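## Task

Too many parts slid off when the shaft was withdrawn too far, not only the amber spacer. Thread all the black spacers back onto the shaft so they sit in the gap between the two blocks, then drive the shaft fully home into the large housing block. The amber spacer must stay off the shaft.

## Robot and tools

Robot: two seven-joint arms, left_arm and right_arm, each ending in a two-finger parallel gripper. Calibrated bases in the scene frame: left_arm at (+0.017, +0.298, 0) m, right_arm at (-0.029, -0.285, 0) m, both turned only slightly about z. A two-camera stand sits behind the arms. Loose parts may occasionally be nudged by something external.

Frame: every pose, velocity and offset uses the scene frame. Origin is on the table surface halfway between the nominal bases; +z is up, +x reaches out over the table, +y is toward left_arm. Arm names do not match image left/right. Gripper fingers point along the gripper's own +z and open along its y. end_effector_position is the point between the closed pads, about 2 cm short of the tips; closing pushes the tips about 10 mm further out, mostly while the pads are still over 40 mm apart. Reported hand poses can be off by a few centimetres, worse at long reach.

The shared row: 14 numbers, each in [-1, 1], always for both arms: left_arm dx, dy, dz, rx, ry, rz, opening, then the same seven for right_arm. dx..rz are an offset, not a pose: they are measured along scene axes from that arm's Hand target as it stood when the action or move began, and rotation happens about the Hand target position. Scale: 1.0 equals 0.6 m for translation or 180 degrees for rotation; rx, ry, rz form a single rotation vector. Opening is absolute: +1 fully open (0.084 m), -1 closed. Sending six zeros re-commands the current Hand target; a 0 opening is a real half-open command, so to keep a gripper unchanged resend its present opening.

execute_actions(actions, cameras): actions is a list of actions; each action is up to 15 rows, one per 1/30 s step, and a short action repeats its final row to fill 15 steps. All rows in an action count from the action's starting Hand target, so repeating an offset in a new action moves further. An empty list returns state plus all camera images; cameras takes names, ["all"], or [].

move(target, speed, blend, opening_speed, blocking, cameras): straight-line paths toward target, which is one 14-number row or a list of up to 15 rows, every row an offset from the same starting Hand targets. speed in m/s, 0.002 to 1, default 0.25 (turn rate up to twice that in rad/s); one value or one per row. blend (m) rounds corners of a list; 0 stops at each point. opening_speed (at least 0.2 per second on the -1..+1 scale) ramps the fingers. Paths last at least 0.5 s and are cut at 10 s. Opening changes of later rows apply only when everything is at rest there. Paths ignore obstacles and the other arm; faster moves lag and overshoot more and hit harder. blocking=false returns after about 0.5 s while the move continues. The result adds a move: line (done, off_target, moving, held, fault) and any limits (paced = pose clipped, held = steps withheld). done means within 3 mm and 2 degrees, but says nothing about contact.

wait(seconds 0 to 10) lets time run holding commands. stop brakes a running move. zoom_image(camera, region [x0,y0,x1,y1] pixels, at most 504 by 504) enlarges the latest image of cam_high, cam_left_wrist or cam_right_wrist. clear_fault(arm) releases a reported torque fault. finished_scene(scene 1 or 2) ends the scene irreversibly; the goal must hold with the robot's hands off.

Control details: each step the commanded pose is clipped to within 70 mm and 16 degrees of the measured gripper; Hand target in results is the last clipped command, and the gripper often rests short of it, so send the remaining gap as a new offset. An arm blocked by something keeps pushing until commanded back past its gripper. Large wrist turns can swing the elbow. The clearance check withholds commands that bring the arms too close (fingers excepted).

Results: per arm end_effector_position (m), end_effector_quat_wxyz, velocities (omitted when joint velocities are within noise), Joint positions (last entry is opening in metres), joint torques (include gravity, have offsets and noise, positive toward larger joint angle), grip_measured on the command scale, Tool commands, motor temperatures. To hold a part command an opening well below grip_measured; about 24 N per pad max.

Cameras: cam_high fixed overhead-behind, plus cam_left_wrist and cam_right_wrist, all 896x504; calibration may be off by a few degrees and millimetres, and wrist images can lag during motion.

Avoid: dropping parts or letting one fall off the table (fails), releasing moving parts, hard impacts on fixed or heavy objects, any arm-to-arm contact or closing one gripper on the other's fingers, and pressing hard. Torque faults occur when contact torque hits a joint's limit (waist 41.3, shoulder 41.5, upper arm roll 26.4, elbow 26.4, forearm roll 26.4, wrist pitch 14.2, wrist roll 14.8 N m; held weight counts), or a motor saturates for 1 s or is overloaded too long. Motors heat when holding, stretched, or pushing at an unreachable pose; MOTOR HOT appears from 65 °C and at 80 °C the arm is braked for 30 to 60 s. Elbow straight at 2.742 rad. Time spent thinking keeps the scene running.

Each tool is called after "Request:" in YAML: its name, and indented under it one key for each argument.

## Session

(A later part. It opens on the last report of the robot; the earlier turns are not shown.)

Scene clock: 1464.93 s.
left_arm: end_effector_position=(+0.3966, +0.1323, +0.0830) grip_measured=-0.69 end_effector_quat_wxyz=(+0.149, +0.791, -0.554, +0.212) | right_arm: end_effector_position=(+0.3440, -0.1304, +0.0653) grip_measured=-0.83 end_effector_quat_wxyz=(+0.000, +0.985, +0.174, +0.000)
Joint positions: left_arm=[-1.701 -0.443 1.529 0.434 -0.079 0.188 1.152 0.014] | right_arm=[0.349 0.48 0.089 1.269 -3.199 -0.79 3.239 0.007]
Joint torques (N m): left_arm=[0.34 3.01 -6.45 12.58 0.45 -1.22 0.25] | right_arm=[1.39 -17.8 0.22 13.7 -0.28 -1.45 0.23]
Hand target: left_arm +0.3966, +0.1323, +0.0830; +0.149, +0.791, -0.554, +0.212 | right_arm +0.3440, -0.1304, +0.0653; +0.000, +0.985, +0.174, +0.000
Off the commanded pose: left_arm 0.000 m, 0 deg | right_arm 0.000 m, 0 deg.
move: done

Request:
move:
  target:
    - [0,0,0,0,0,0,-0.95, 0,0,-0.0012,0,0,0,-0.97]
  speed: 0.02

Scene clock: 1469.93 s.
left_arm: end_effector_position=(+0.3966, +0.1323, +0.0830) grip_measured=-0.69 end_effector_quat_wxyz=(+0.149, +0.791, -0.554, +0.212) | right_arm: end_effector_position=(+0.3440, -0.1304, +0.0646) grip_measured=-0.83 end_effector_quat_wxyz=(+0.000, +0.985, +0.174, +0.000)
Joint positions: left_arm=[-1.701 -0.443 1.529 0.434 -0.079 0.188 1.152 0.014] | right_arm=[0.349 0.482 0.088 1.268 -3.2 -0.789 3.239 0.007]
Joint torques (N m): left_arm=[0.45 3 -6.54 12.59 0.44 -1.18 0.17] | right_arm=[1.34 -16.34 0.08 12.82 -0.44 -0.97 0.29]
Hand target: left_arm +0.3966, +0.1323, +0.0830; +0.149, +0.791, -0.554, +0.212 | right_arm +0.3440, -0.1304, +0.0645; +0.000, +0.985, +0.174, +0.000
Off the commanded pose: left_arm 0.000 m, 0 deg | right_arm 0.000 m, 0 deg.
move: done

Request:
move:
  target:
    - [0,0,0,0,0,0,-0.95, 0,0,0,0,0,0,-0.74]
    - [0,0,0,0,0,0,-0.95, 0,0,0.0045,0,0,0,-0.74]
    - [0,0,0,0,0,0,-0.95, 0,0,0.0045,0,0,0,-0.97]
  speed: 0.03
  opening_speed: 0.4
  cameras: ["cam_right_wrist"]

Request:
zoom_image:
  camera: "cam_right_wrist"
  region: [470, 324, 730, 504]

Scene clock: 1477.83 s.
left_arm: end_effector_position=(+0.3966, +0.1323, +0.0830) grip_measured=-0.69 end_effector_quat_wxyz=(+0.149, +0.791, -0.554, +0.212) | right_arm: end_effector_position=(+0.3440, -0.1304, +0.0672) grip_measured=-0.83 end_effector_quat_wxyz=(+0.000, +0.985, +0.174, +0.000)
Joint positions: left_arm=[-1.701 -0.443 1.529 0.434 -0.079 0.188 1.152 0.014] | right_arm=[0.349 0.477 0.089 1.27 -3.199 -0.795 3.238 0.007]
Joint torques (N m): left_arm=[0.5 2.93 -6.47 12.57 0.53 -1.18 0.18] | right_arm=[-0.33 -18.48 0.7 14.41 -0.25 -1.61 -0.17]
Hand target: left_arm +0.3966, +0.1323, +0.0830; +0.149, +0.791, -0.554, +0.212 | right_arm +0.3440, -0.1304, +0.0672; +0.000, +0.985, +0.174, +0.000
Off the commanded pose: left_arm 0.000 m, 0 deg | right_arm 0.000 m, 0 deg.
move: done
camera_calibration:
cam_right_wrist: T_world_to_cam=[[0.357981, -0.933689, 0.0086086, -0.213057], [-0.933722, -0.357927, 0.00724286, 0.340307], [-0.00368133, -0.0106308, -0.999937, 0.200653], [0, 0, 0, 1]] pos_world=[0.394761, -0.0749909, 0.20001]
Images, in order (width x height): cam_right_wrist 896x504.

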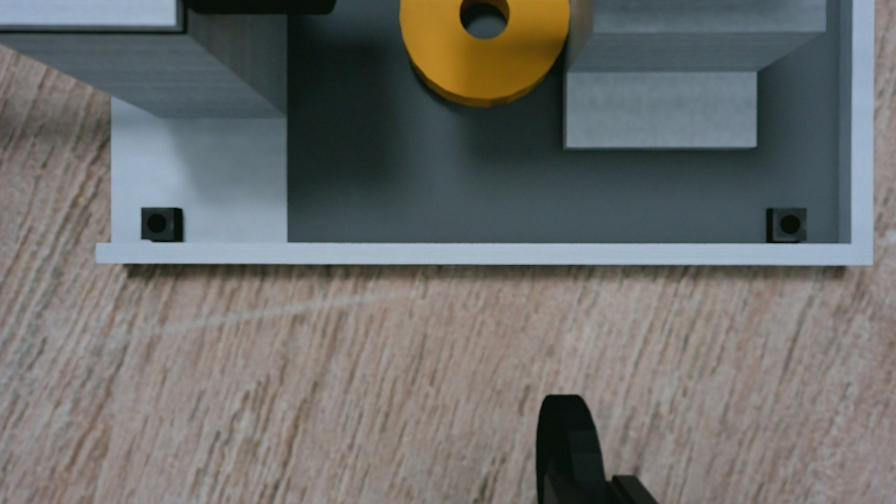

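Scaled by 1.938 from the camera's 896x504 image, which has a finer 1280x720 frame.

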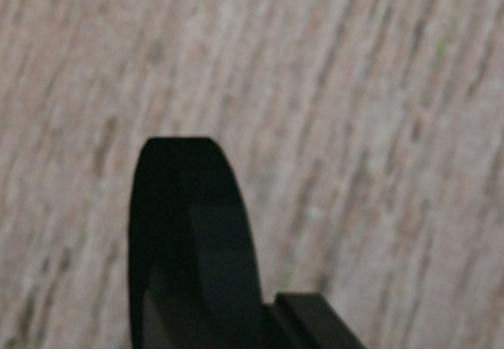

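Request:
move:
  target:
    - [0,0,0,0,0,0,-0.95, 0,0,0.2213,0,0,0,-0.97]
    - [0,0,0,0,0,0,-0.95, 0.1862,0.1498,0.2213,0,0,0,-0.97]
    - [0,0,0,0,0,0,-0.95, 0.1862,0.1498,0.12,0,0,0,-0.97]
    - [0,0,0,0,0,0,-0.95, 0.1862,0.1498,0.0927,0,0,0,-0.97]
  speed: [0.15,0.25,0.12,0.03]
  blend: [0.02,0.03,0,0]
  cameras: ["cam_right_wrist","cam_left_wrist"]

Request:
zoom_image:
  camera: "cam_right_wrist"
  region: [440, 354, 665, 504]

Scene clock: 1487.83 s.
left_arm: end_effector_position=(+0.3966, +0.1323, +0.0830) grip_measured=-0.69 end_effector_quat_wxyz=(+0.149, +0.791, -0.554, +0.212) | right_arm: end_effector_position=(+0.4557, -0.0405, +0.1229) grip_measured=-0.83 end_effector_quat_wxyz=(+0.000, +0.985, +0.174, +0.000)
Joint positions: left_arm=[-1.701 -0.443 1.529 0.434 -0.079 0.188 1.152 0.014] | right_arm=[0.448 0.946 0.105 2.229 -3.231 -1.287 3.305 0.007]
Joint torques (N m): left_arm=[0.45 3.04 -6.6 12.67 0.47 -1.19 0.23] | right_arm=[-0.56 -24.61 0.24 15.97 -0.43 -1.49 0.24]
Hand target: left_arm +0.3966, +0.1323, +0.0830; +0.149, +0.791, -0.554, +0.212 | right_arm +0.4557, -0.0405, +0.1229; +0.000, +0.985, +0.174, +0.000
Off the commanded pose: left_arm 0.000 m, 0 deg | right_arm 0.000 m, 0 deg.
move: done
camera_calibration:
cam_left_wrist: T_world_to_cam=[[-0.946287, -0.322902, -0.0166021, 0.455031], [-0.274941, 0.83063, -0.484212, 0.0997846], [0.170143, -0.453639, -0.874793, 0.195536], [0, 0, 0, 1]] pos_world=[0.424755, 0.152749, 0.226925]
cam_right_wrist: T_world_to_cam=[[0.357981, -0.933689, 0.0086086, -0.169584], [-0.933722, -0.357927, 0.00724286, 0.476379], [-0.00368133, -0.0106308, -0.999937, 0.257617], [0, 0, 0, 1]] pos_world=[0.506461, 0.0149091, 0.25561]
Images, in order (width x height): cam_left_wrist 896x504, cam_right_wrist 896x504.

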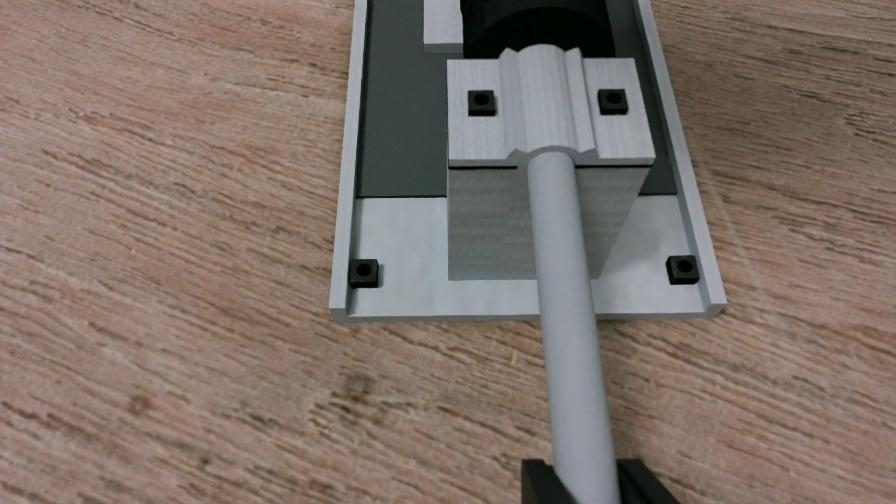

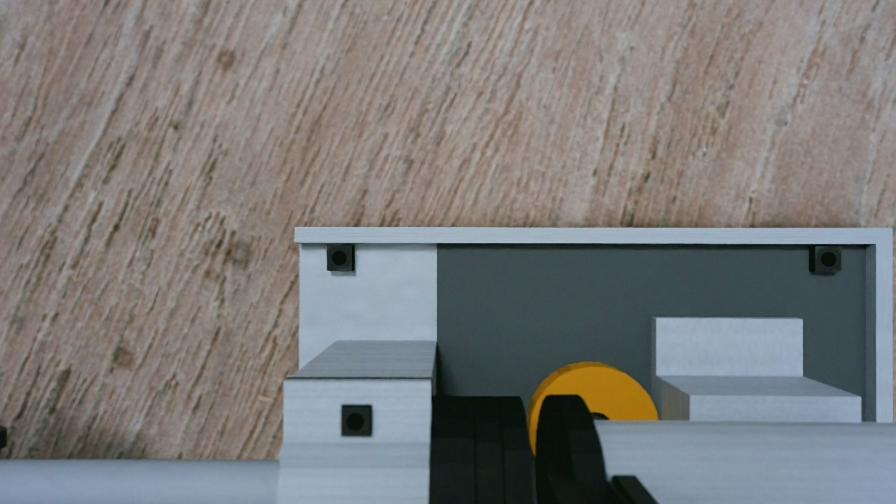

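Scaled by 2.240 from the camera's 896x504 image, which has a finer 1280x720 frame.

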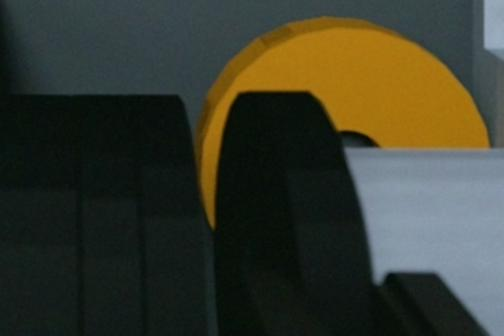

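Request:
move:
  target:
    - [0.0046,-0.0125,0,0,0,0,-0.95, 0,0,0,0,0,0,-0.97]
  speed: 0.03
  cameras: ["cam_right_wrist","cam_left_wrist"]

Request:
zoom_image:
  camera: "cam_right_wrist"
  region: [440, 354, 665, 504]

Scene clock: 1497.83 s.
left_arm: end_effector_position=(+0.3994, +0.1248, +0.0830) grip_measured=-0.69 end_effector_quat_wxyz=(+0.149, +0.791, -0.554, +0.212) | right_arm: end_effector_position=(+0.4557, -0.0405, +0.1229) grip_measured=-0.83 end_effector_quat_wxyz=(+0.000, +0.985, +0.174, +0.000)
Joint positions: left_arm=[-1.753 -0.435 1.556 0.448 -0.09 0.18 1.143 0.014] | right_arm=[0.448 0.946 0.105 2.229 -3.231 -1.287 3.305 0.007]
Joint torques (N m): left_arm=[-1.73 3.36 -7.1 12.93 0.3 -1.24 0.07] | right_arm=[-0.25 -24.98 0.26 16.1 -0.33 -1.54 0.25]
Hand target: left_arm +0.3994, +0.1248, +0.0830; +0.149, +0.791, -0.554, +0.212 | right_arm +0.4557, -0.0405, +0.1229; +0.000, +0.985, +0.174, +0.000
Off the commanded pose: left_arm 0.000 m, 0 deg | right_arm 0.000 m, 0 deg.
move: done
camera_calibration:
cam_left_wrist: T_world_to_cam=[[-0.946287, -0.322902, -0.0166021, 0.455164], [-0.274941, 0.83063, -0.484212, 0.106757], [0.170143, -0.453639, -0.874793, 0.191675], [0, 0, 0, 1]] pos_world=[0.427455, 0.145249, 0.226925]
cam_right_wrist: T_world_to_cam=[[0.357981, -0.933689, 0.0086086, -0.169677], [-0.933722, -0.357927, 0.00724286, 0.476343], [-0.00368133, -0.0106308, -0.999937, 0.257616], [0, 0, 0, 1]] pos_world=[0.506461, 0.0148091, 0.25561]
Images, in order (width x height): cam_left_wrist 896x504, cam_right_wrist 896x504.

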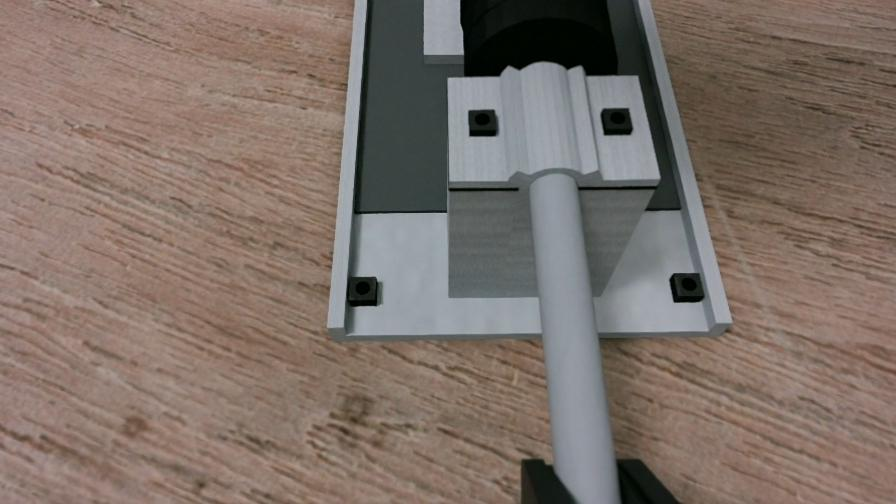

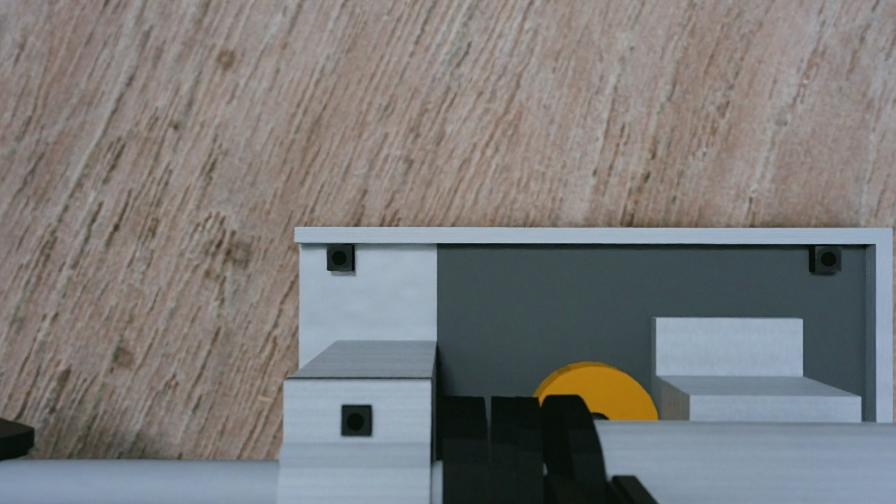

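Scaled by 2.240 from the camera's 896x504 image, which has a finer 1280x720 frame.

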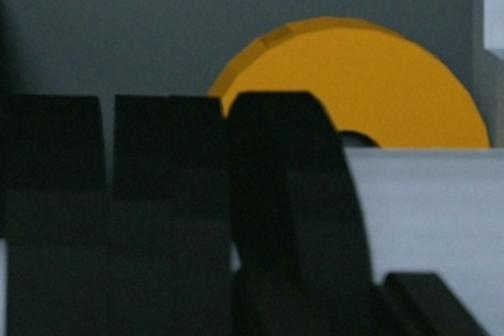

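Request:
move:
  target:
    - [0.0020,-0.0055,0,0,0,0,-0.95, 0,0,0,0,0,0,-0.97]
  speed: 0.02

Request:
move:
  target:
    - [0.0012,-0.0032,0,0,0,0,-0.95, 0,0,0,0,0,0,-0.97]
  speed: 0.02
  cameras: ["cam_right_wrist"]

Request:
zoom_image:
  camera: "cam_right_wrist"
  region: [430, 379, 630, 504]

Scene clock: 1505.30 s.
left_arm: end_effector_position=(+0.4006, +0.1215, +0.0830) grip_measured=-0.69 end_effector_quat_wxyz=(+0.149, +0.791, -0.554, +0.212) | right_arm: end_effector_position=(+0.4557, -0.0405, +0.1229) grip_measured=-0.83 end_effector_quat_wxyz=(+0.000, +0.985, +0.174, +0.000)
Joint positions: left_arm=[-1.776 -0.432 1.568 0.454 -0.095 0.176 1.139 0.014] | right_arm=[0.448 0.946 0.105 2.229 -3.231 -1.287 3.305 0.007]
Joint torques (N m): left_arm=[-3.32 2.96 -8.19 13.52 0.31 -1.33 0.02] | right_arm=[2.61 -24.48 2.03 16.45 0.77 -1.39 0.24]
Hand target: left_arm +0.4006, +0.1215, +0.0830; +0.149, +0.791, -0.554, +0.212 | right_arm +0.4557, -0.0405, +0.1229; +0.000, +0.985, +0.174, +0.000
Off the commanded pose: left_arm 0.000 m, 0 deg | right_arm 0.000 m, 0 deg.
move: done

Scene clock: 1506.03 s.
left_arm: end_effector_position=(+0.4013, +0.1196, +0.0830) grip_measured=-0.69 end_effector_quat_wxyz=(+0.149, +0.791, -0.554, +0.212) | right_arm: end_effector_position=(+0.4557, -0.0405, +0.1229) grip_measured=-0.84 end_effector_quat_wxyz=(+0.000, +0.985, +0.174, +0.000)
Joint positions: left_arm=[-1.789 -0.431 1.576 0.458 -0.097 0.174 1.136 0.014] | right_arm=[0.448 0.946 0.105 2.229 -3.231 -1.287 3.305 0.007]
Joint torques (N m): left_arm=[-7.43 1.92 -11.17 16.18 0.59 -2.08 0.02] | right_arm=[7.18 -23.72 4.26 16 2.04 -0.96 0.19]
Hand target: left_arm +0.4013, +0.1196, +0.0830; +0.149, +0.791, -0.554, +0.212 | right_arm +0.4557, -0.0405, +0.1229; +0.000, +0.985, +0.174, +0.000
Off the commanded pose: left_arm 0.000 m, 0 deg | right_arm 0.000 m, 0 deg.
move: done
camera_calibration:
cam_right_wrist: T_world_to_cam=[[0.357894, -0.933723, 0.00860748, -0.169632], [-0.933755, -0.357839, 0.00724362, 0.476359], [-0.00368344, -0.0106297, -0.999937, 0.257617], [0, 0, 0, 1]] pos_world=[0.506461, 0.0148093, 0.25561]
Images, in order (width x height): cam_right_wrist 896x504.

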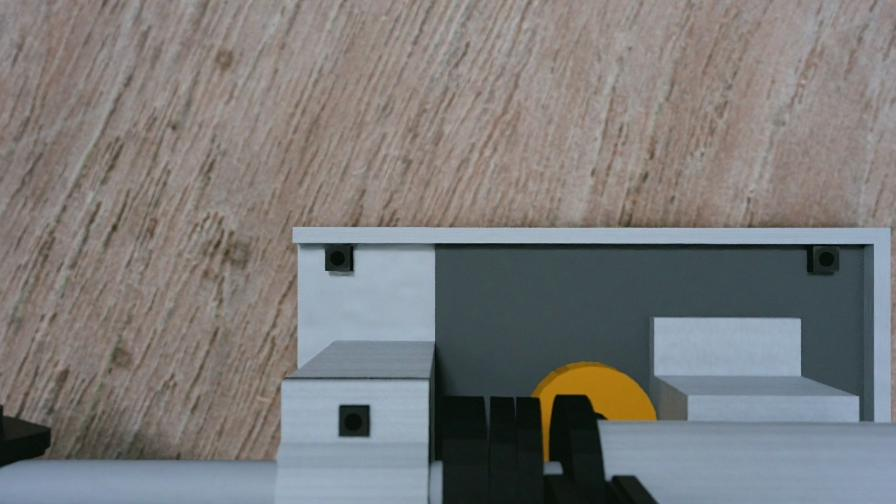

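Scaled by 2.520 from the camera's 896x504 image, which has a finer 1280x720 frame.

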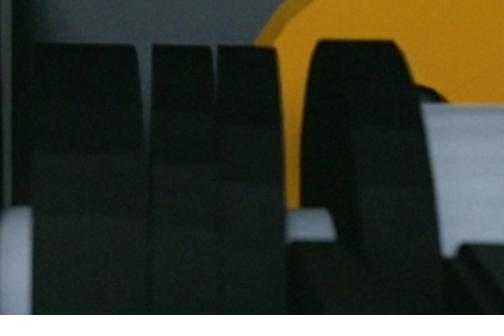

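Request:
move:
  target:
    - [-0.0020,0.0055,0,0,0,0,-0.95, 0,0,0,0,0,0,-0.97]
  speed: 0.02
  cameras: ["cam_right_wrist"]

Request:
zoom_image:
  camera: "cam_right_wrist"
  region: [430, 379, 630, 504]

Scene clock: 1513.40 s.
left_arm: end_effector_position=(+0.4001, +0.1229, +0.0830) grip_measured=-0.69 end_effector_quat_wxyz=(+0.149, +0.791, -0.554, +0.212) | right_arm: end_effector_position=(+0.4557, -0.0405, +0.1229) grip_measured=-0.84 end_effector_quat_wxyz=(+0.000, +0.985, +0.174, +0.000)
Joint positions: left_arm=[-1.767 -0.434 1.563 0.452 -0.093 0.178 1.14 0.014] | right_arm=[0.448 0.946 0.105 2.229 -3.231 -1.287 3.305 0.007]
Joint torques (N m): left_arm=[0.32 2.42 -7.28 12.43 0.9 -1.14 0.34] | right_arm=[-0.59 -24.71 0.17 16.83 -0.32 -1.7 0.28]
Hand target: left_arm +0.4001, +0.1229, +0.0830; +0.149, +0.791, -0.554, +0.212 | right_arm +0.4557, -0.0405, +0.1229; +0.000, +0.985, +0.174, +0.000
Off the commanded pose: left_arm 0.000 m, 0 deg | right_arm 0.000 m, 0 deg.
move: done
camera_calibration:
cam_right_wrist: T_world_to_cam=[[0.357982, -0.93369, 0.00851524, -0.16956], [-0.933721, -0.357928, 0.00720707, 0.476388], [-0.00368132, -0.0105309, -0.999938, 0.257616], [0, 0, 0, 1]] pos_world=[0.506461, 0.014909, 0.25561]
Images, in order (width x height): cam_right_wrist 896x504.

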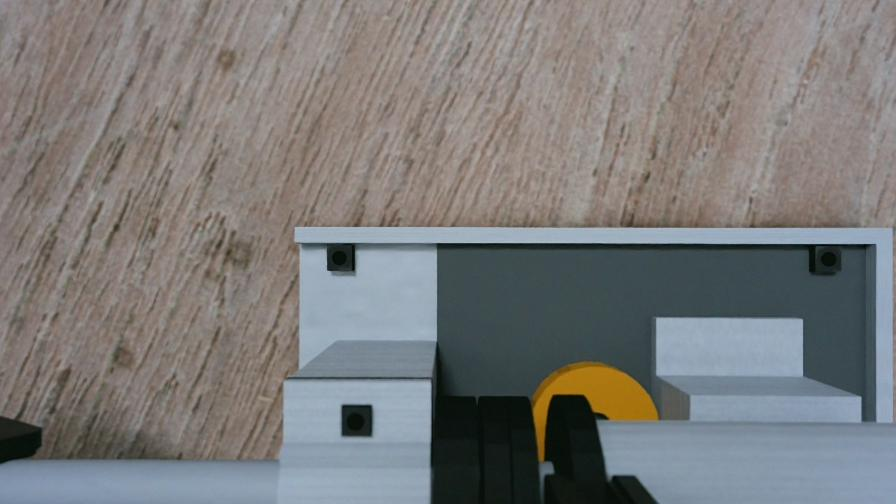

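Scaled by 2.520 from the camera's 896x504 image, which has a finer 1280x720 frame.

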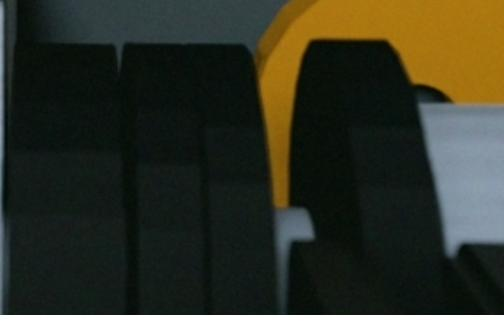

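Request:
move:
  target:
    - [-0.0012,0.0032,0,0,0,0,-0.95, 0.0012,-0.0031,0,0,0,0,-0.97]
  speed: 0.02

Request:
move:
  target:
    - [0,0,0,0,0,0,-0.95, 0.0009,-0.0023,0,0,0,0,-0.97]
  speed: 0.02
  cameras: ["cam_right_wrist"]

Request:
zoom_image:
  camera: "cam_right_wrist"
  region: [430, 379, 630, 504]

Scene clock: 1526.77 s.
left_arm: end_effector_position=(+0.3994, +0.1248, +0.0830) grip_measured=-0.69 end_effector_quat_wxyz=(+0.149, +0.791, -0.554, +0.212) | right_arm: end_effector_position=(+0.4564, -0.0423, +0.1229) grip_measured=-0.84 end_effector_quat_wxyz=(+0.000, +0.985, +0.174, +0.000)
Joint positions: left_arm=[-1.753 -0.435 1.556 0.448 -0.09 0.18 1.143 0.014] | right_arm=[0.444 0.944 0.105 2.227 -3.231 -1.286 3.301 0.007]
Joint torques (N m): left_arm=[0.47 2.34 -7.31 12.44 0.88 -1.1 0.43] | right_arm=[-1.52 -24.8 0.26 15.94 -0.39 -1.41 -0.06]
Hand target: left_arm +0.3994, +0.1248, +0.0830; +0.149, +0.791, -0.554, +0.212 | right_arm +0.4564, -0.0423, +0.1229; +0.000, +0.985, +0.174, +0.000
Off the commanded pose: left_arm 0.000 m, 0 deg | right_arm 0.000 m, 0 deg.
move: done

Scene clock: 1527.47 s.
left_arm: end_effector_position=(+0.3994, +0.1248, +0.0830) grip_measured=-0.69 end_effector_quat_wxyz=(+0.149, +0.791, -0.554, +0.212) | right_arm: end_effector_position=(+0.4569, -0.0436, +0.1229) grip_measured=-0.84 end_effector_quat_wxyz=(+0.000, +0.985, +0.174, +0.000)
Joint positions: left_arm=[-1.753 -0.435 1.556 0.448 -0.09 0.18 1.143 0.014] | right_arm=[0.442 0.943 0.105 2.225 -3.23 -1.285 3.299 0.007]
Joint torques (N m): left_arm=[0.53 2.32 -7.29 12.31 0.84 -1.1 0.37] | right_arm=[-14.98 -23.34 -7.99 15.04 -5.3 -1.96 0.02]
Hand target: left_arm +0.3994, +0.1248, +0.0830; +0.149, +0.791, -0.554, +0.212 | right_arm +0.4569, -0.0437, +0.1229; +0.000, +0.985, +0.174, +0.000
Off the commanded pose: left_arm 0.000 m, 0 deg | right_arm 0.000 m, 0 deg.
move: done
camera_calibration:
cam_right_wrist: T_world_to_cam=[[0.358192, -0.933611, 0.00833123, -0.172945], [-0.933641, -0.35814, 0.00713362, 0.476379], [-0.00367628, -0.0103336, -0.99994, 0.257583], [0, 0, 0, 1]] pos_world=[0.507661, 0.0118086, 0.25561]
Images, in order (width x height): cam_right_wrist 896x504.

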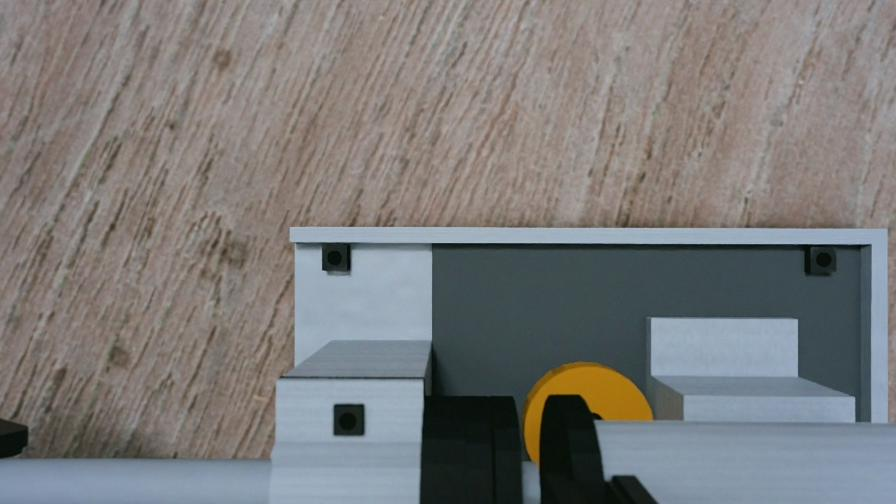

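Scaled by 2.520 from the camera's 896x504 image, which has a finer 1280x720 frame.

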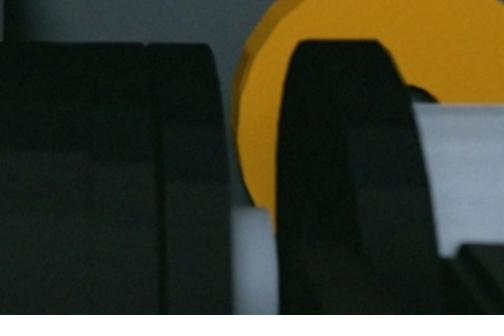

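Request:
move:
  target: [0,0,0,0,0,0,-0.95,-0.0005,0.0014,0,0,0,0,-0.97]
  speed: 0.02
  cameras: ["cam_left_wrist","cam_right_wrist"]

Request:
zoom_image:
  camera: "cam_right_wrist"
  region: [430, 379, 630, 504]

Request:
zoom_image:
  camera: "cam_left_wrist"
  region: [300, 250, 700, 500]

Scene clock: 1545.90 s.
left_arm: end_effector_position=(+0.3994, +0.1248, +0.0830) grip_measured=-0.69 end_effector_quat_wxyz=(+0.149, +0.791, -0.554, +0.212) | right_arm: end_effector_position=(+0.4567, -0.0430, +0.1228) grip_measured=-0.84 end_effector_quat_wxyz=(+0.000, +0.985, +0.174, +0.000)
Joint positions: left_arm=[-1.753 -0.435 1.556 0.448 -0.09 0.18 1.143 0.014] | right_arm=[0.443 0.944 0.105 2.226 -3.231 -1.286 3.3 0.007]
Joint torques (N m): left_arm=[0.31 2.34 -7.3 12.41 0.86 -1.13 0.34] | right_arm=[-6.56 -22.96 -3.87 16.03 -2.91 -1.66 0.41]
Hand target: left_arm +0.3994, +0.1248, +0.0830; +0.149, +0.791, -0.554, +0.212 | right_arm +0.4566, -0.0429, +0.1229; +0.000, +0.985, +0.174, +0.000
Off the commanded pose: left_arm 0.000 m, 0 deg | right_arm 0.000 m, 0 deg.
move: done
camera_calibration:
cam_left_wrist: T_world_to_cam=[[-0.946287, -0.322902, -0.0166021, 0.455164], [-0.274941, 0.83063, -0.484212, 0.106757], [0.170143, -0.453639, -0.874793, 0.191675], [0, 0, 0, 1]] pos_world=[0.427455, 0.145249, 0.226925]
cam_right_wrist: T_world_to_cam=[[0.357893, -0.933722, 0.00870084, -0.172254], [-0.933755, -0.357838, 0.0072794, 0.476425], [-0.00368345, -0.0107297, -0.999936, 0.257596], [0, 0, 0, 1]] pos_world=[0.507461, 0.0124094, 0.25561]
Images, in order (width x height): cam_left_wrist 896x504, cam_right_wrist 896x504.

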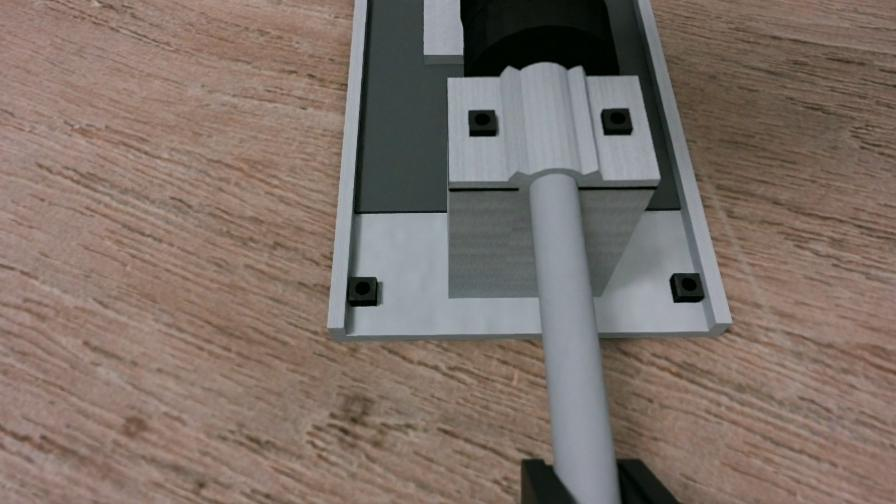

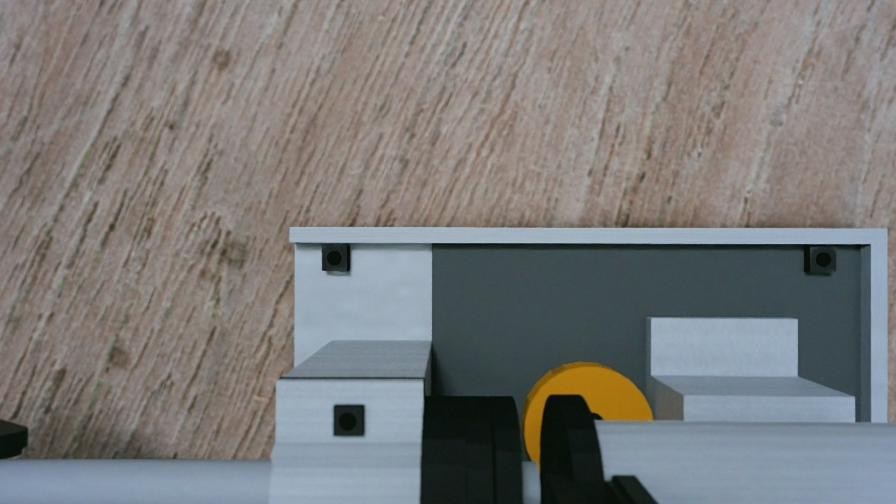

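Scaled by 2.520 from the camera's 896x504 image, which has a finer 1280x720 frame.

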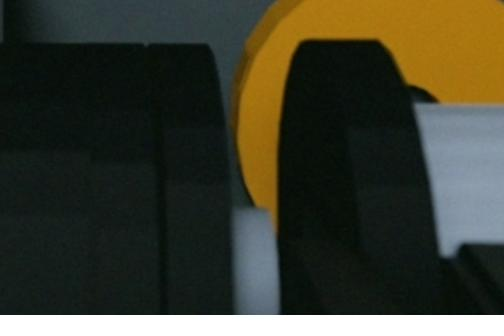

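Scaled by 1.260 from the camera's 896x504 image, which has a finer 1280x720 frame.

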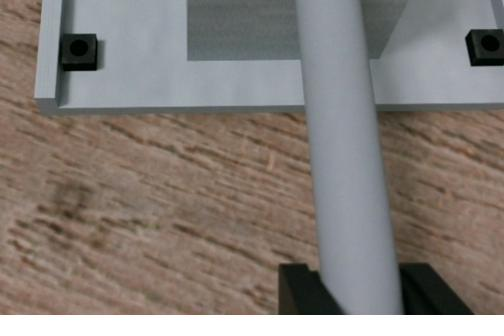

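Request:
move:
  target: [0.0012,-0.0031,0,0,0,0,-0.95,0,0,0,0,0,0,-0.97]
  speed: 0.02

Request:
move:
  target: [0.0012,-0.0031,0,0,0,0,-0.95,0,0,0,0,0,0,-0.97]
  speed: 0.02
  cameras: ["cam_right_wrist"]

Request:
zoom_image:
  camera: "cam_right_wrist"
  region: [430, 379, 630, 504]

Scene clock: 1553.70 s.
left_arm: end_effector_position=(+0.4001, +0.1230, +0.0830) grip_measured=-0.69 end_effector_quat_wxyz=(+0.149, +0.791, -0.554, +0.212) | right_arm: end_effector_position=(+0.4566, -0.0429, +0.1229) grip_measured=-0.84 end_effector_quat_wxyz=(+0.000, +0.985, +0.174, +0.000)
Joint positions: left_arm=[-1.766 -0.434 1.563 0.452 -0.093 0.178 1.141 0.014] | right_arm=[0.443 0.944 0.105 2.227 -3.231 -1.286 3.3 0.007]
Joint torques (N m): left_arm=[-1.56 3.38 -7.05 13.06 0.26 -1.32 0.03] | right_arm=[-5.64 -23.53 -3.06 16.16 -2.47 -1.48 0.16]
Hand target: left_arm +0.4001, +0.1230, +0.0830; +0.149, +0.791, -0.554, +0.212 | right_arm +0.4566, -0.0429, +0.1229; +0.000, +0.985, +0.174, +0.000
Off the commanded pose: left_arm 0.000 m, 0 deg | right_arm 0.000 m, 0 deg.
move: done

Scene clock: 1554.43 s.
left_arm: end_effector_position=(+0.4008, +0.1211, +0.0830) grip_measured=-0.69 end_effector_quat_wxyz=(+0.149, +0.791, -0.554, +0.212) | right_arm: end_effector_position=(+0.4566, -0.0429, +0.1229) grip_measured=-0.84 end_effector_quat_wxyz=(+0.000, +0.985, +0.174, +0.000)
Joint positions: left_arm=[-1.779 -0.432 1.571 0.456 -0.095 0.176 1.138 0.014] | right_arm=[0.443 0.944 0.105 2.227 -3.231 -1.286 3.3 0.007]
Joint torques (N m): left_arm=[-1.75 3.45 -7.01 13.15 0.16 -1.32 0.1] | right_arm=[-5.59 -23.72 -3.14 16.15 -2.48 -1.5 0.13]
Hand target: left_arm +0.4008, +0.1211, +0.0830; +0.149, +0.791, -0.554, +0.212 | right_arm +0.4566, -0.0429, +0.1229; +0.000, +0.985, +0.174, +0.000
Off the commanded pose: left_arm 0.000 m, 0 deg | right_arm 0.000 m, 0 deg.
move: done
camera_calibration:
cam_right_wrist: T_world_to_cam=[[0.357981, -0.933689, 0.0086086, -0.172182], [-0.933722, -0.357927, 0.00724286, 0.476454], [-0.00368133, -0.0106308, -0.999937, 0.257595], [0, 0, 0, 1]] pos_world=[0.507461, 0.0125091, 0.25561]
Images, in order (width x height): cam_right_wrist 896x504.

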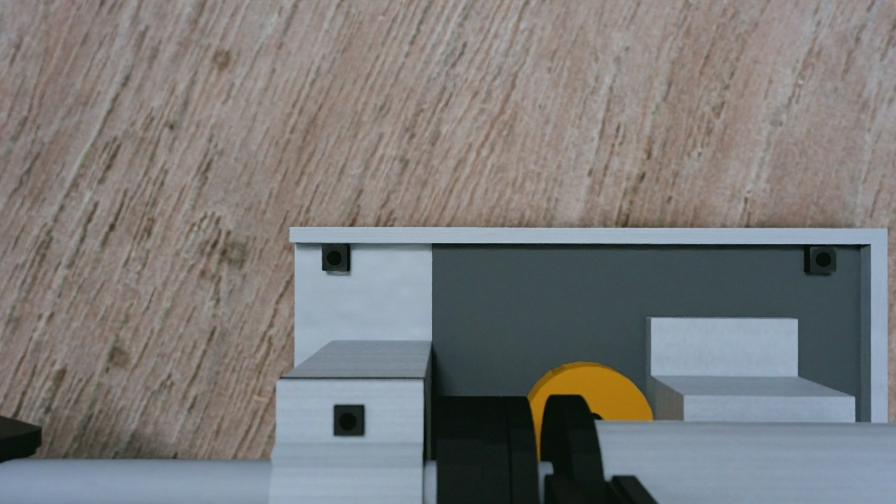

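Scaled by 2.520 from the camera's 896x504 image, which has a finer 1280x720 frame.

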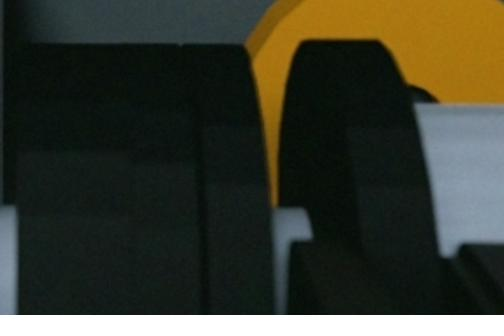

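Request:
move:
  target: [0.0012,-0.0031,0,0,0,0,-0.95,0,0,0,0,0,0,-0.97]
  speed: 0.02
  cameras: ["cam_right_wrist"]

Request:
zoom_image:
  camera: "cam_right_wrist"
  region: [430, 379, 630, 504]

Scene clock: 1569.07 s.
left_arm: end_effector_position=(+0.4015, +0.1193, +0.0830) grip_measured=-0.69 end_effector_quat_wxyz=(+0.149, +0.791, -0.554, +0.212) | right_arm: end_effector_position=(+0.4566, -0.0429, +0.1229) grip_measured=-0.84 end_effector_quat_wxyz=(+0.000, +0.985, +0.174, +0.000)
Joint positions: left_arm=[-1.793 -0.43 1.578 0.459 -0.098 0.174 1.136 0.014] | right_arm=[0.443 0.944 0.105 2.227 -3.231 -1.286 3.3 0.007]
Joint torques (N m): left_arm=[-4.4 2.64 -9 14.79 0.4 -1.72 0.01] | right_arm=[-6.38 -23.93 -3.52 16.11 -2.56 -1.62 0.16]
Hand target: left_arm +0.4015, +0.1192, +0.0830; +0.149, +0.791, -0.554, +0.212 | right_arm +0.4566, -0.0429, +0.1229; +0.000, +0.985, +0.174, +0.000
Off the commanded pose: left_arm 0.000 m, 0 deg | right_arm 0.000 m, 0 deg.
move: done
camera_calibration:
cam_right_wrist: T_world_to_cam=[[0.357982, -0.93369, 0.00851524, -0.172159], [-0.933721, -0.357928, 0.00720707, 0.476463], [-0.00368132, -0.0105309, -0.999938, 0.257594], [0, 0, 0, 1]] pos_world=[0.507461, 0.012509, 0.25561]
Images, in order (width x height): cam_right_wrist 896x504.

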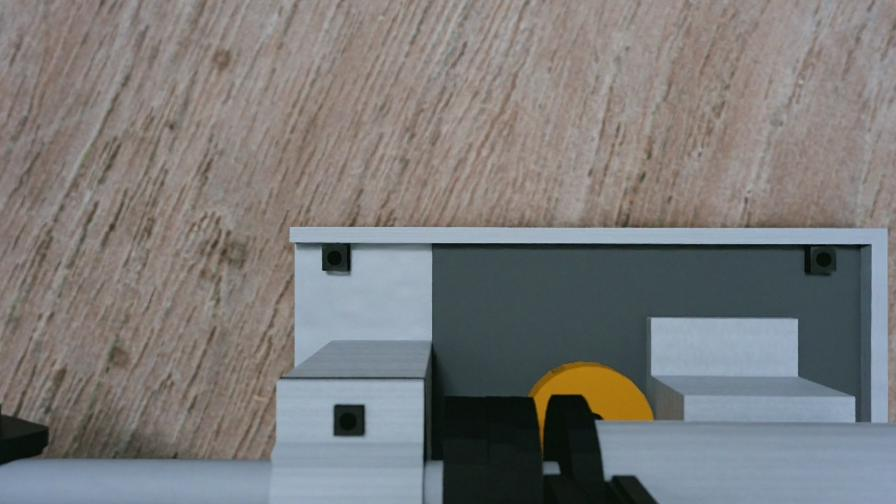

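Scaled by 2.520 from the camera's 896x504 image, which has a finer 1280x720 frame.

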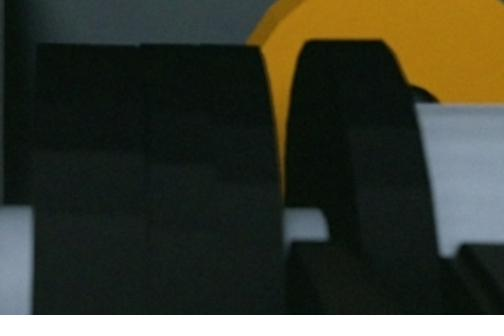

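Request:
move:
  target:
    - [-0.0010,0.0026,0,0,0,0,-0.95,0,0,0,0,0,0,-0.97]
    - [-0.0010,0.0026,0,0,0,0,-0.95,0,0,0.001,0,0,0,-0.97]
    - [0,0,0,0,0,0,-0.95,0,0,0.001,0,0,0,-0.97]
  speed: 0.02
  cameras: ["cam_right_wrist"]

Request:
zoom_image:
  camera: "cam_right_wrist"
  region: [430, 379, 630, 504]

Scene clock: 1577.47 s.
left_arm: end_effector_position=(+0.4015, +0.1193, +0.0830) grip_measured=-0.69 end_effector_quat_wxyz=(+0.149, +0.791, -0.554, +0.212) | right_arm: end_effector_position=(+0.4566, -0.0429, +0.1235) grip_measured=-0.84 end_effector_quat_wxyz=(+0.000, +0.985, +0.174, +0.000)
Joint positions: left_arm=[-1.793 -0.43 1.578 0.459 -0.098 0.174 1.136 0.014] | right_arm=[0.443 0.944 0.105 2.228 -3.231 -1.287 3.3 0.007]
Joint torques (N m): left_arm=[-4.12 2.64 -9.01 14.74 0.38 -1.68 0.07] | right_arm=[-6.18 -25.44 -3.31 17.32 -2.61 -2.34 -0.03]
Hand target: left_arm +0.4015, +0.1192, +0.0830; +0.149, +0.791, -0.554, +0.212 | right_arm +0.4566, -0.0429, +0.1235; +0.000, +0.985, +0.174, +0.000
Off the commanded pose: left_arm 0.000 m, 0 deg | right_arm 0.000 m, 0 deg.
move: done
camera_calibration:
cam_right_wrist: T_world_to_cam=[[0.357982, -0.93369, 0.00851524, -0.172164], [-0.933721, -0.357928, 0.00720707, 0.476458], [-0.00368132, -0.0105309, -0.999938, 0.258194], [0, 0, 0, 1]] pos_world=[0.507461, 0.012509, 0.25621]
Images, in order (width x height): cam_right_wrist 896x504.

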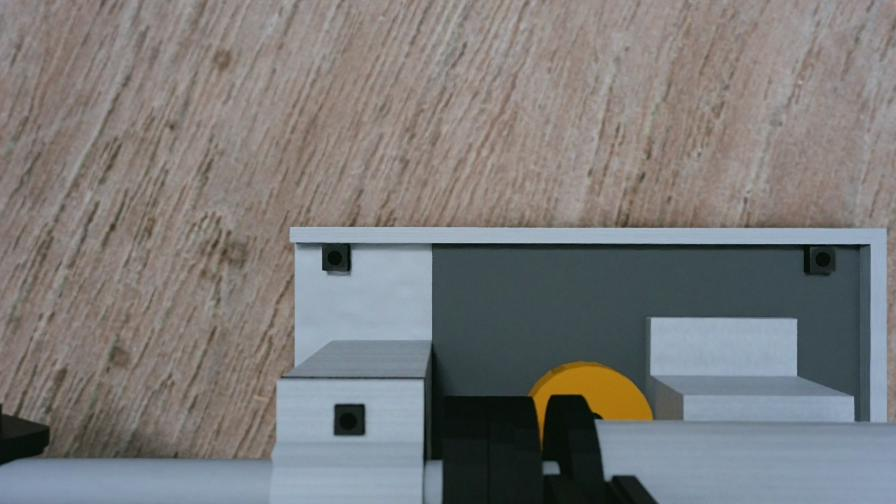

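Scaled by 2.520 from the camera's 896x504 image, which has a finer 1280x720 frame.

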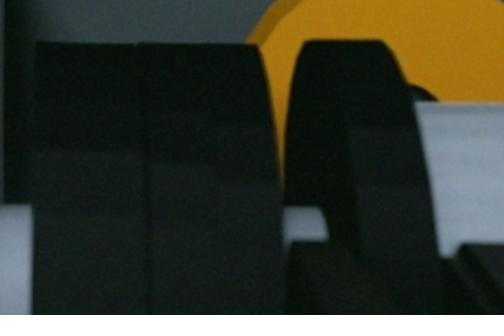

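Request:
move:
  target: [0.0006,-0.0016,0,0,0,0,-0.95,0,0,0,0,0,0,-0.97]
  speed: 0.02

Scene clock: 1583.13 s.
left_arm: end_effector_position=(+0.4019, +0.1183, +0.0830) grip_measured=-0.69 end_effector_quat_wxyz=(+0.149, +0.791, -0.554, +0.212) | right_arm: end_effector_position=(+0.4566, -0.0429, +0.1235) grip_measured=-0.84 end_effector_quat_wxyz=(+0.000, +0.985, +0.174, +0.000)
Joint positions: left_arm=[-1.799 -0.43 1.582 0.461 -0.099 0.173 1.134 0.014] | right_arm=[0.443 0.944 0.105 2.228 -3.231 -1.287 3.3 0.007]
Joint torques (N m): left_arm=[-8.97 0.66 -13.46 18.87 0.76 -2.75 0.1] | right_arm=[-7.17 -25.55 -3.67 17.33 -2.79 -2.41 0.03]
Hand target: left_arm +0.4019, +0.1183, +0.0830; +0.149, +0.791, -0.554, +0.212 | right_arm +0.4566, -0.0429, +0.1235; +0.000, +0.985, +0.174, +0.000
Off the commanded pose: left_arm 0.000 m, 0 deg | right_arm 0.000 m, 0 deg.
move: done

Request:
move:
  target:
    - [-0.0016,0.0043,0,0,0,0,-0.95,0,0,0,0,0,0,-0.97]
    - [-0.0016,0.0043,0,0,0,0,-0.95,-0.0006,-0.0002,-0.001,0,0,0,-0.97]
    - [-0.0001,0.0002,0,0,0,0,-0.95,-0.0006,-0.0002,-0.001,0,0,0,-0.97]
  speed: 0.02
  cameras: ["cam_right_wrist"]

Request:
zoom_image:
  camera: "cam_right_wrist"
  region: [430, 379, 630, 504]

Scene clock: 1601.53 s.
left_arm: end_effector_position=(+0.4018, +0.1185, +0.0830) grip_measured=-0.69 end_effector_quat_wxyz=(+0.149, +0.791, -0.554, +0.212) | right_arm: end_effector_position=(+0.4563, -0.0430, +0.1229) grip_measured=-0.84 end_effector_quat_wxyz=(+0.000, +0.985, +0.174, +0.000)
Joint positions: left_arm=[-1.798 -0.43 1.581 0.461 -0.099 0.173 1.135 0.014] | right_arm=[0.443 0.942 0.105 2.222 -3.23 -1.284 3.301 0.007]
Joint torques (N m): left_arm=[-7.28 1.16 -12.07 16.96 0.62 -2.27 -0.03] | right_arm=[-7.01 -24.42 -3.77 15.1 -2.71 -2.25 0.41]
Hand target: left_arm +0.4018, +0.1184, +0.0830; +0.149, +0.791, -0.554, +0.212 | right_arm +0.4563, -0.0430, +0.1229; +0.000, +0.985, +0.174, +0.000
Off the commanded pose: left_arm 0.000 m, 0 deg | right_arm 0.000 m, 0 deg.
move: done
camera_calibration:
cam_right_wrist: T_world_to_cam=[[0.357983, -0.933689, 0.00851525, -0.172203], [-0.933721, -0.357929, 0.00720707, 0.476017], [-0.00368131, -0.0105309, -0.999938, 0.25759], [0, 0, 0, 1]] pos_world=[0.507061, 0.012309, 0.25561]
Images, in order (width x height): cam_right_wrist 896x504.

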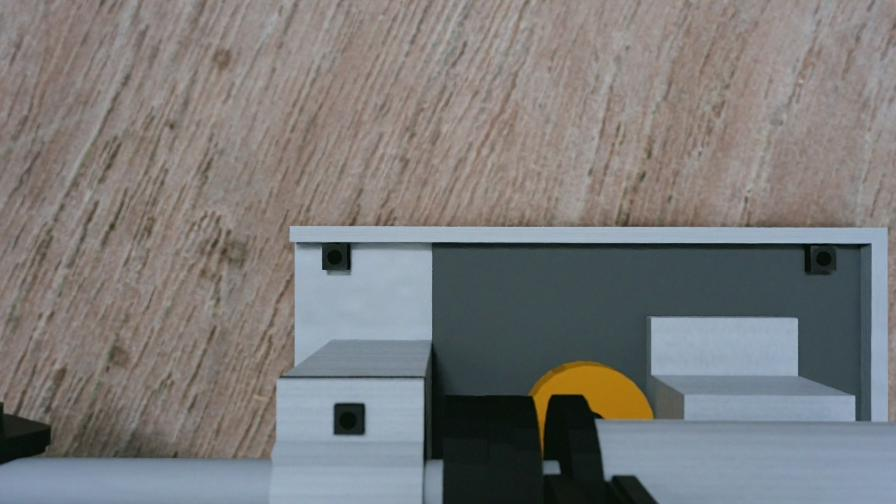

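Scaled by 2.520 from the camera's 896x504 image, which has a finer 1280x720 frame.

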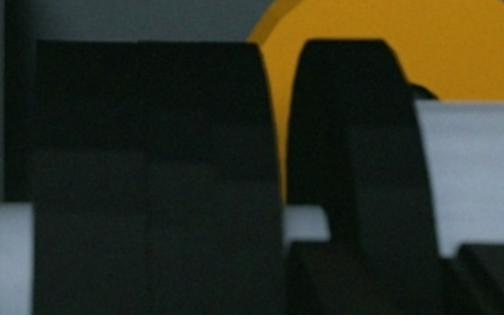

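Request:
move:
  target:
    - [-0.0004,0.0010,0,0,0,0,-0.95,0,0,-0.0011,0,0,0,-0.97]
    - [-0.0004,0.0010,0,0,0,0,-0.95,0,0,0.0028,0,0,0,-0.97]
  speed: 0.01

Scene clock: 1610.57 s.
left_arm: end_effector_position=(+0.4016, +0.1190, +0.0830) grip_measured=-0.69 end_effector_quat_wxyz=(+0.149, +0.791, -0.554, +0.212) | right_arm: end_effector_position=(+0.4563, -0.0430, +0.1245) grip_measured=-0.84 end_effector_quat_wxyz=(+0.000, +0.985, +0.174, +0.000)
Joint positions: left_arm=[-1.794 -0.43 1.579 0.46 -0.098 0.174 1.135 0.014] | right_arm=[0.443 0.941 0.105 2.225 -3.23 -1.288 3.3 0.007]
Joint torques (N m): left_arm=[-0.44 3.34 -6.97 12.62 0.8 -1.25 0.34] | right_arm=[-4.83 -25.1 -2.53 17.56 -2.36 -2.19 0]
Hand target: left_arm +0.4016, +0.1190, +0.0830; +0.149, +0.791, -0.554, +0.212 | right_arm +0.4563, -0.0430, +0.1245; +0.000, +0.985, +0.174, +0.000
Off the commanded pose: left_arm 0.000 m, 0 deg | right_arm 0.000 m, 0 deg.
move: done

Request:
move:
  target: [0.0006,-0.0016,0,0,0,0,-0.95,0,0,0,0,0,0,-0.97]
  speed: 0.02

Scene clock: 1618.33 s.
left_arm: end_effector_position=(+0.4019, +0.1180, +0.0830) grip_measured=-0.69 end_effector_quat_wxyz=(+0.149, +0.791, -0.554, +0.212) | right_arm: end_effector_position=(+0.4563, -0.0430, +0.1245) grip_measured=-0.84 end_effector_quat_wxyz=(+0.000, +0.985, +0.174, +0.000)
Joint positions: left_arm=[-1.801 -0.429 1.582 0.462 -0.099 0.173 1.134 0.014] | right_arm=[0.443 0.941 0.105 2.226 -3.23 -1.288 3.3 0.007]
Joint torques (N m): left_arm=[-2 3.52 -7.32 13.12 0.3 -1.35 0.09] | right_arm=[-4.64 -25.02 -2.4 17.58 -2.18 -2.01 -0.04]
Hand target: left_arm +0.4019, +0.1180, +0.0830; +0.149, +0.791, -0.554, +0.212 | right_arm +0.4563, -0.0430, +0.1245; +0.000, +0.985, +0.174, +0.000
Off the commanded pose: left_arm 0.000 m, 0 deg | right_arm 0.000 m, 0 deg.
move: done

J1 only −2: tip entered W4. Continue.

Request:
move:
  target: [0.0009,-0.0024,0,0,0,0,-0.95,0,0,0,0,0,0,-0.97]
  speed: 0.02
  cameras: ["cam_right_wrist"]

Request:
zoom_image:
  camera: "cam_right_wrist"
  region: [430, 379, 630, 504]

Scene clock: 1623.03 s.
left_arm: end_effector_position=(+0.4025, +0.1166, +0.0830) grip_measured=-0.69 end_effector_quat_wxyz=(+0.149, +0.791, -0.554, +0.212) | right_arm: end_effector_position=(+0.4563, -0.0430, +0.1245) grip_measured=-0.84 end_effector_quat_wxyz=(+0.000, +0.985, +0.174, +0.000)
Joint positions: left_arm=[-1.811 -0.428 1.588 0.464 -0.101 0.171 1.132 0.014] | right_arm=[0.443 0.941 0.105 2.226 -3.23 -1.288 3.3 0.007]
Joint torques (N m): left_arm=[-1.53 3.52 -7.24 13.19 0.35 -1.3 0.02] | right_arm=[-5.48 -25.3 -2.68 17.53 -2.24 -2.11 0.04]
Hand target: left_arm +0.4025, +0.1166, +0.0830; +0.149, +0.791, -0.554, +0.212 | right_arm +0.4563, -0.0430, +0.1245; +0.000, +0.985, +0.174, +0.000
Off the commanded pose: left_arm 0.000 m, 0 deg | right_arm 0.000 m, 0 deg.
move: done
camera_calibration:
cam_right_wrist: T_world_to_cam=[[0.357981, -0.933689, 0.0086086, -0.172241], [-0.933722, -0.357927, 0.00724286, 0.475996], [-0.00368133, -0.0106308, -0.999937, 0.259291], [0, 0, 0, 1]] pos_world=[0.507061, 0.0123091, 0.25731]
Images, in order (width x height): cam_right_wrist 896x504.

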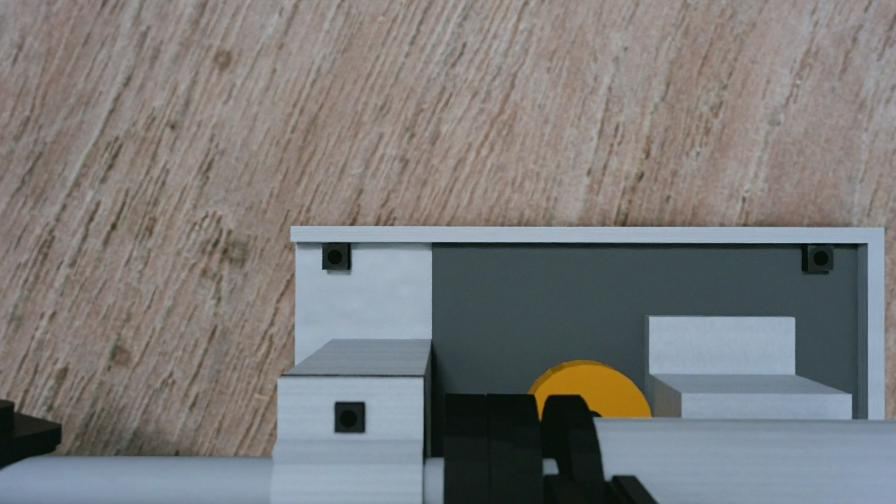

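Scaled by 2.520 from the camera's 896x504 image, which has a finer 1280x720 frame.

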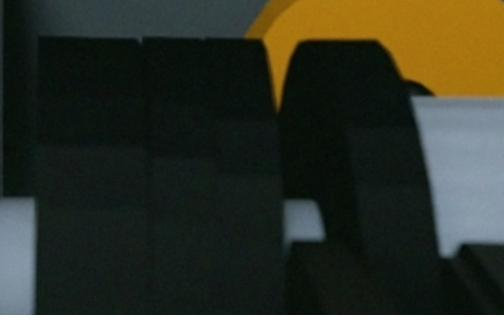

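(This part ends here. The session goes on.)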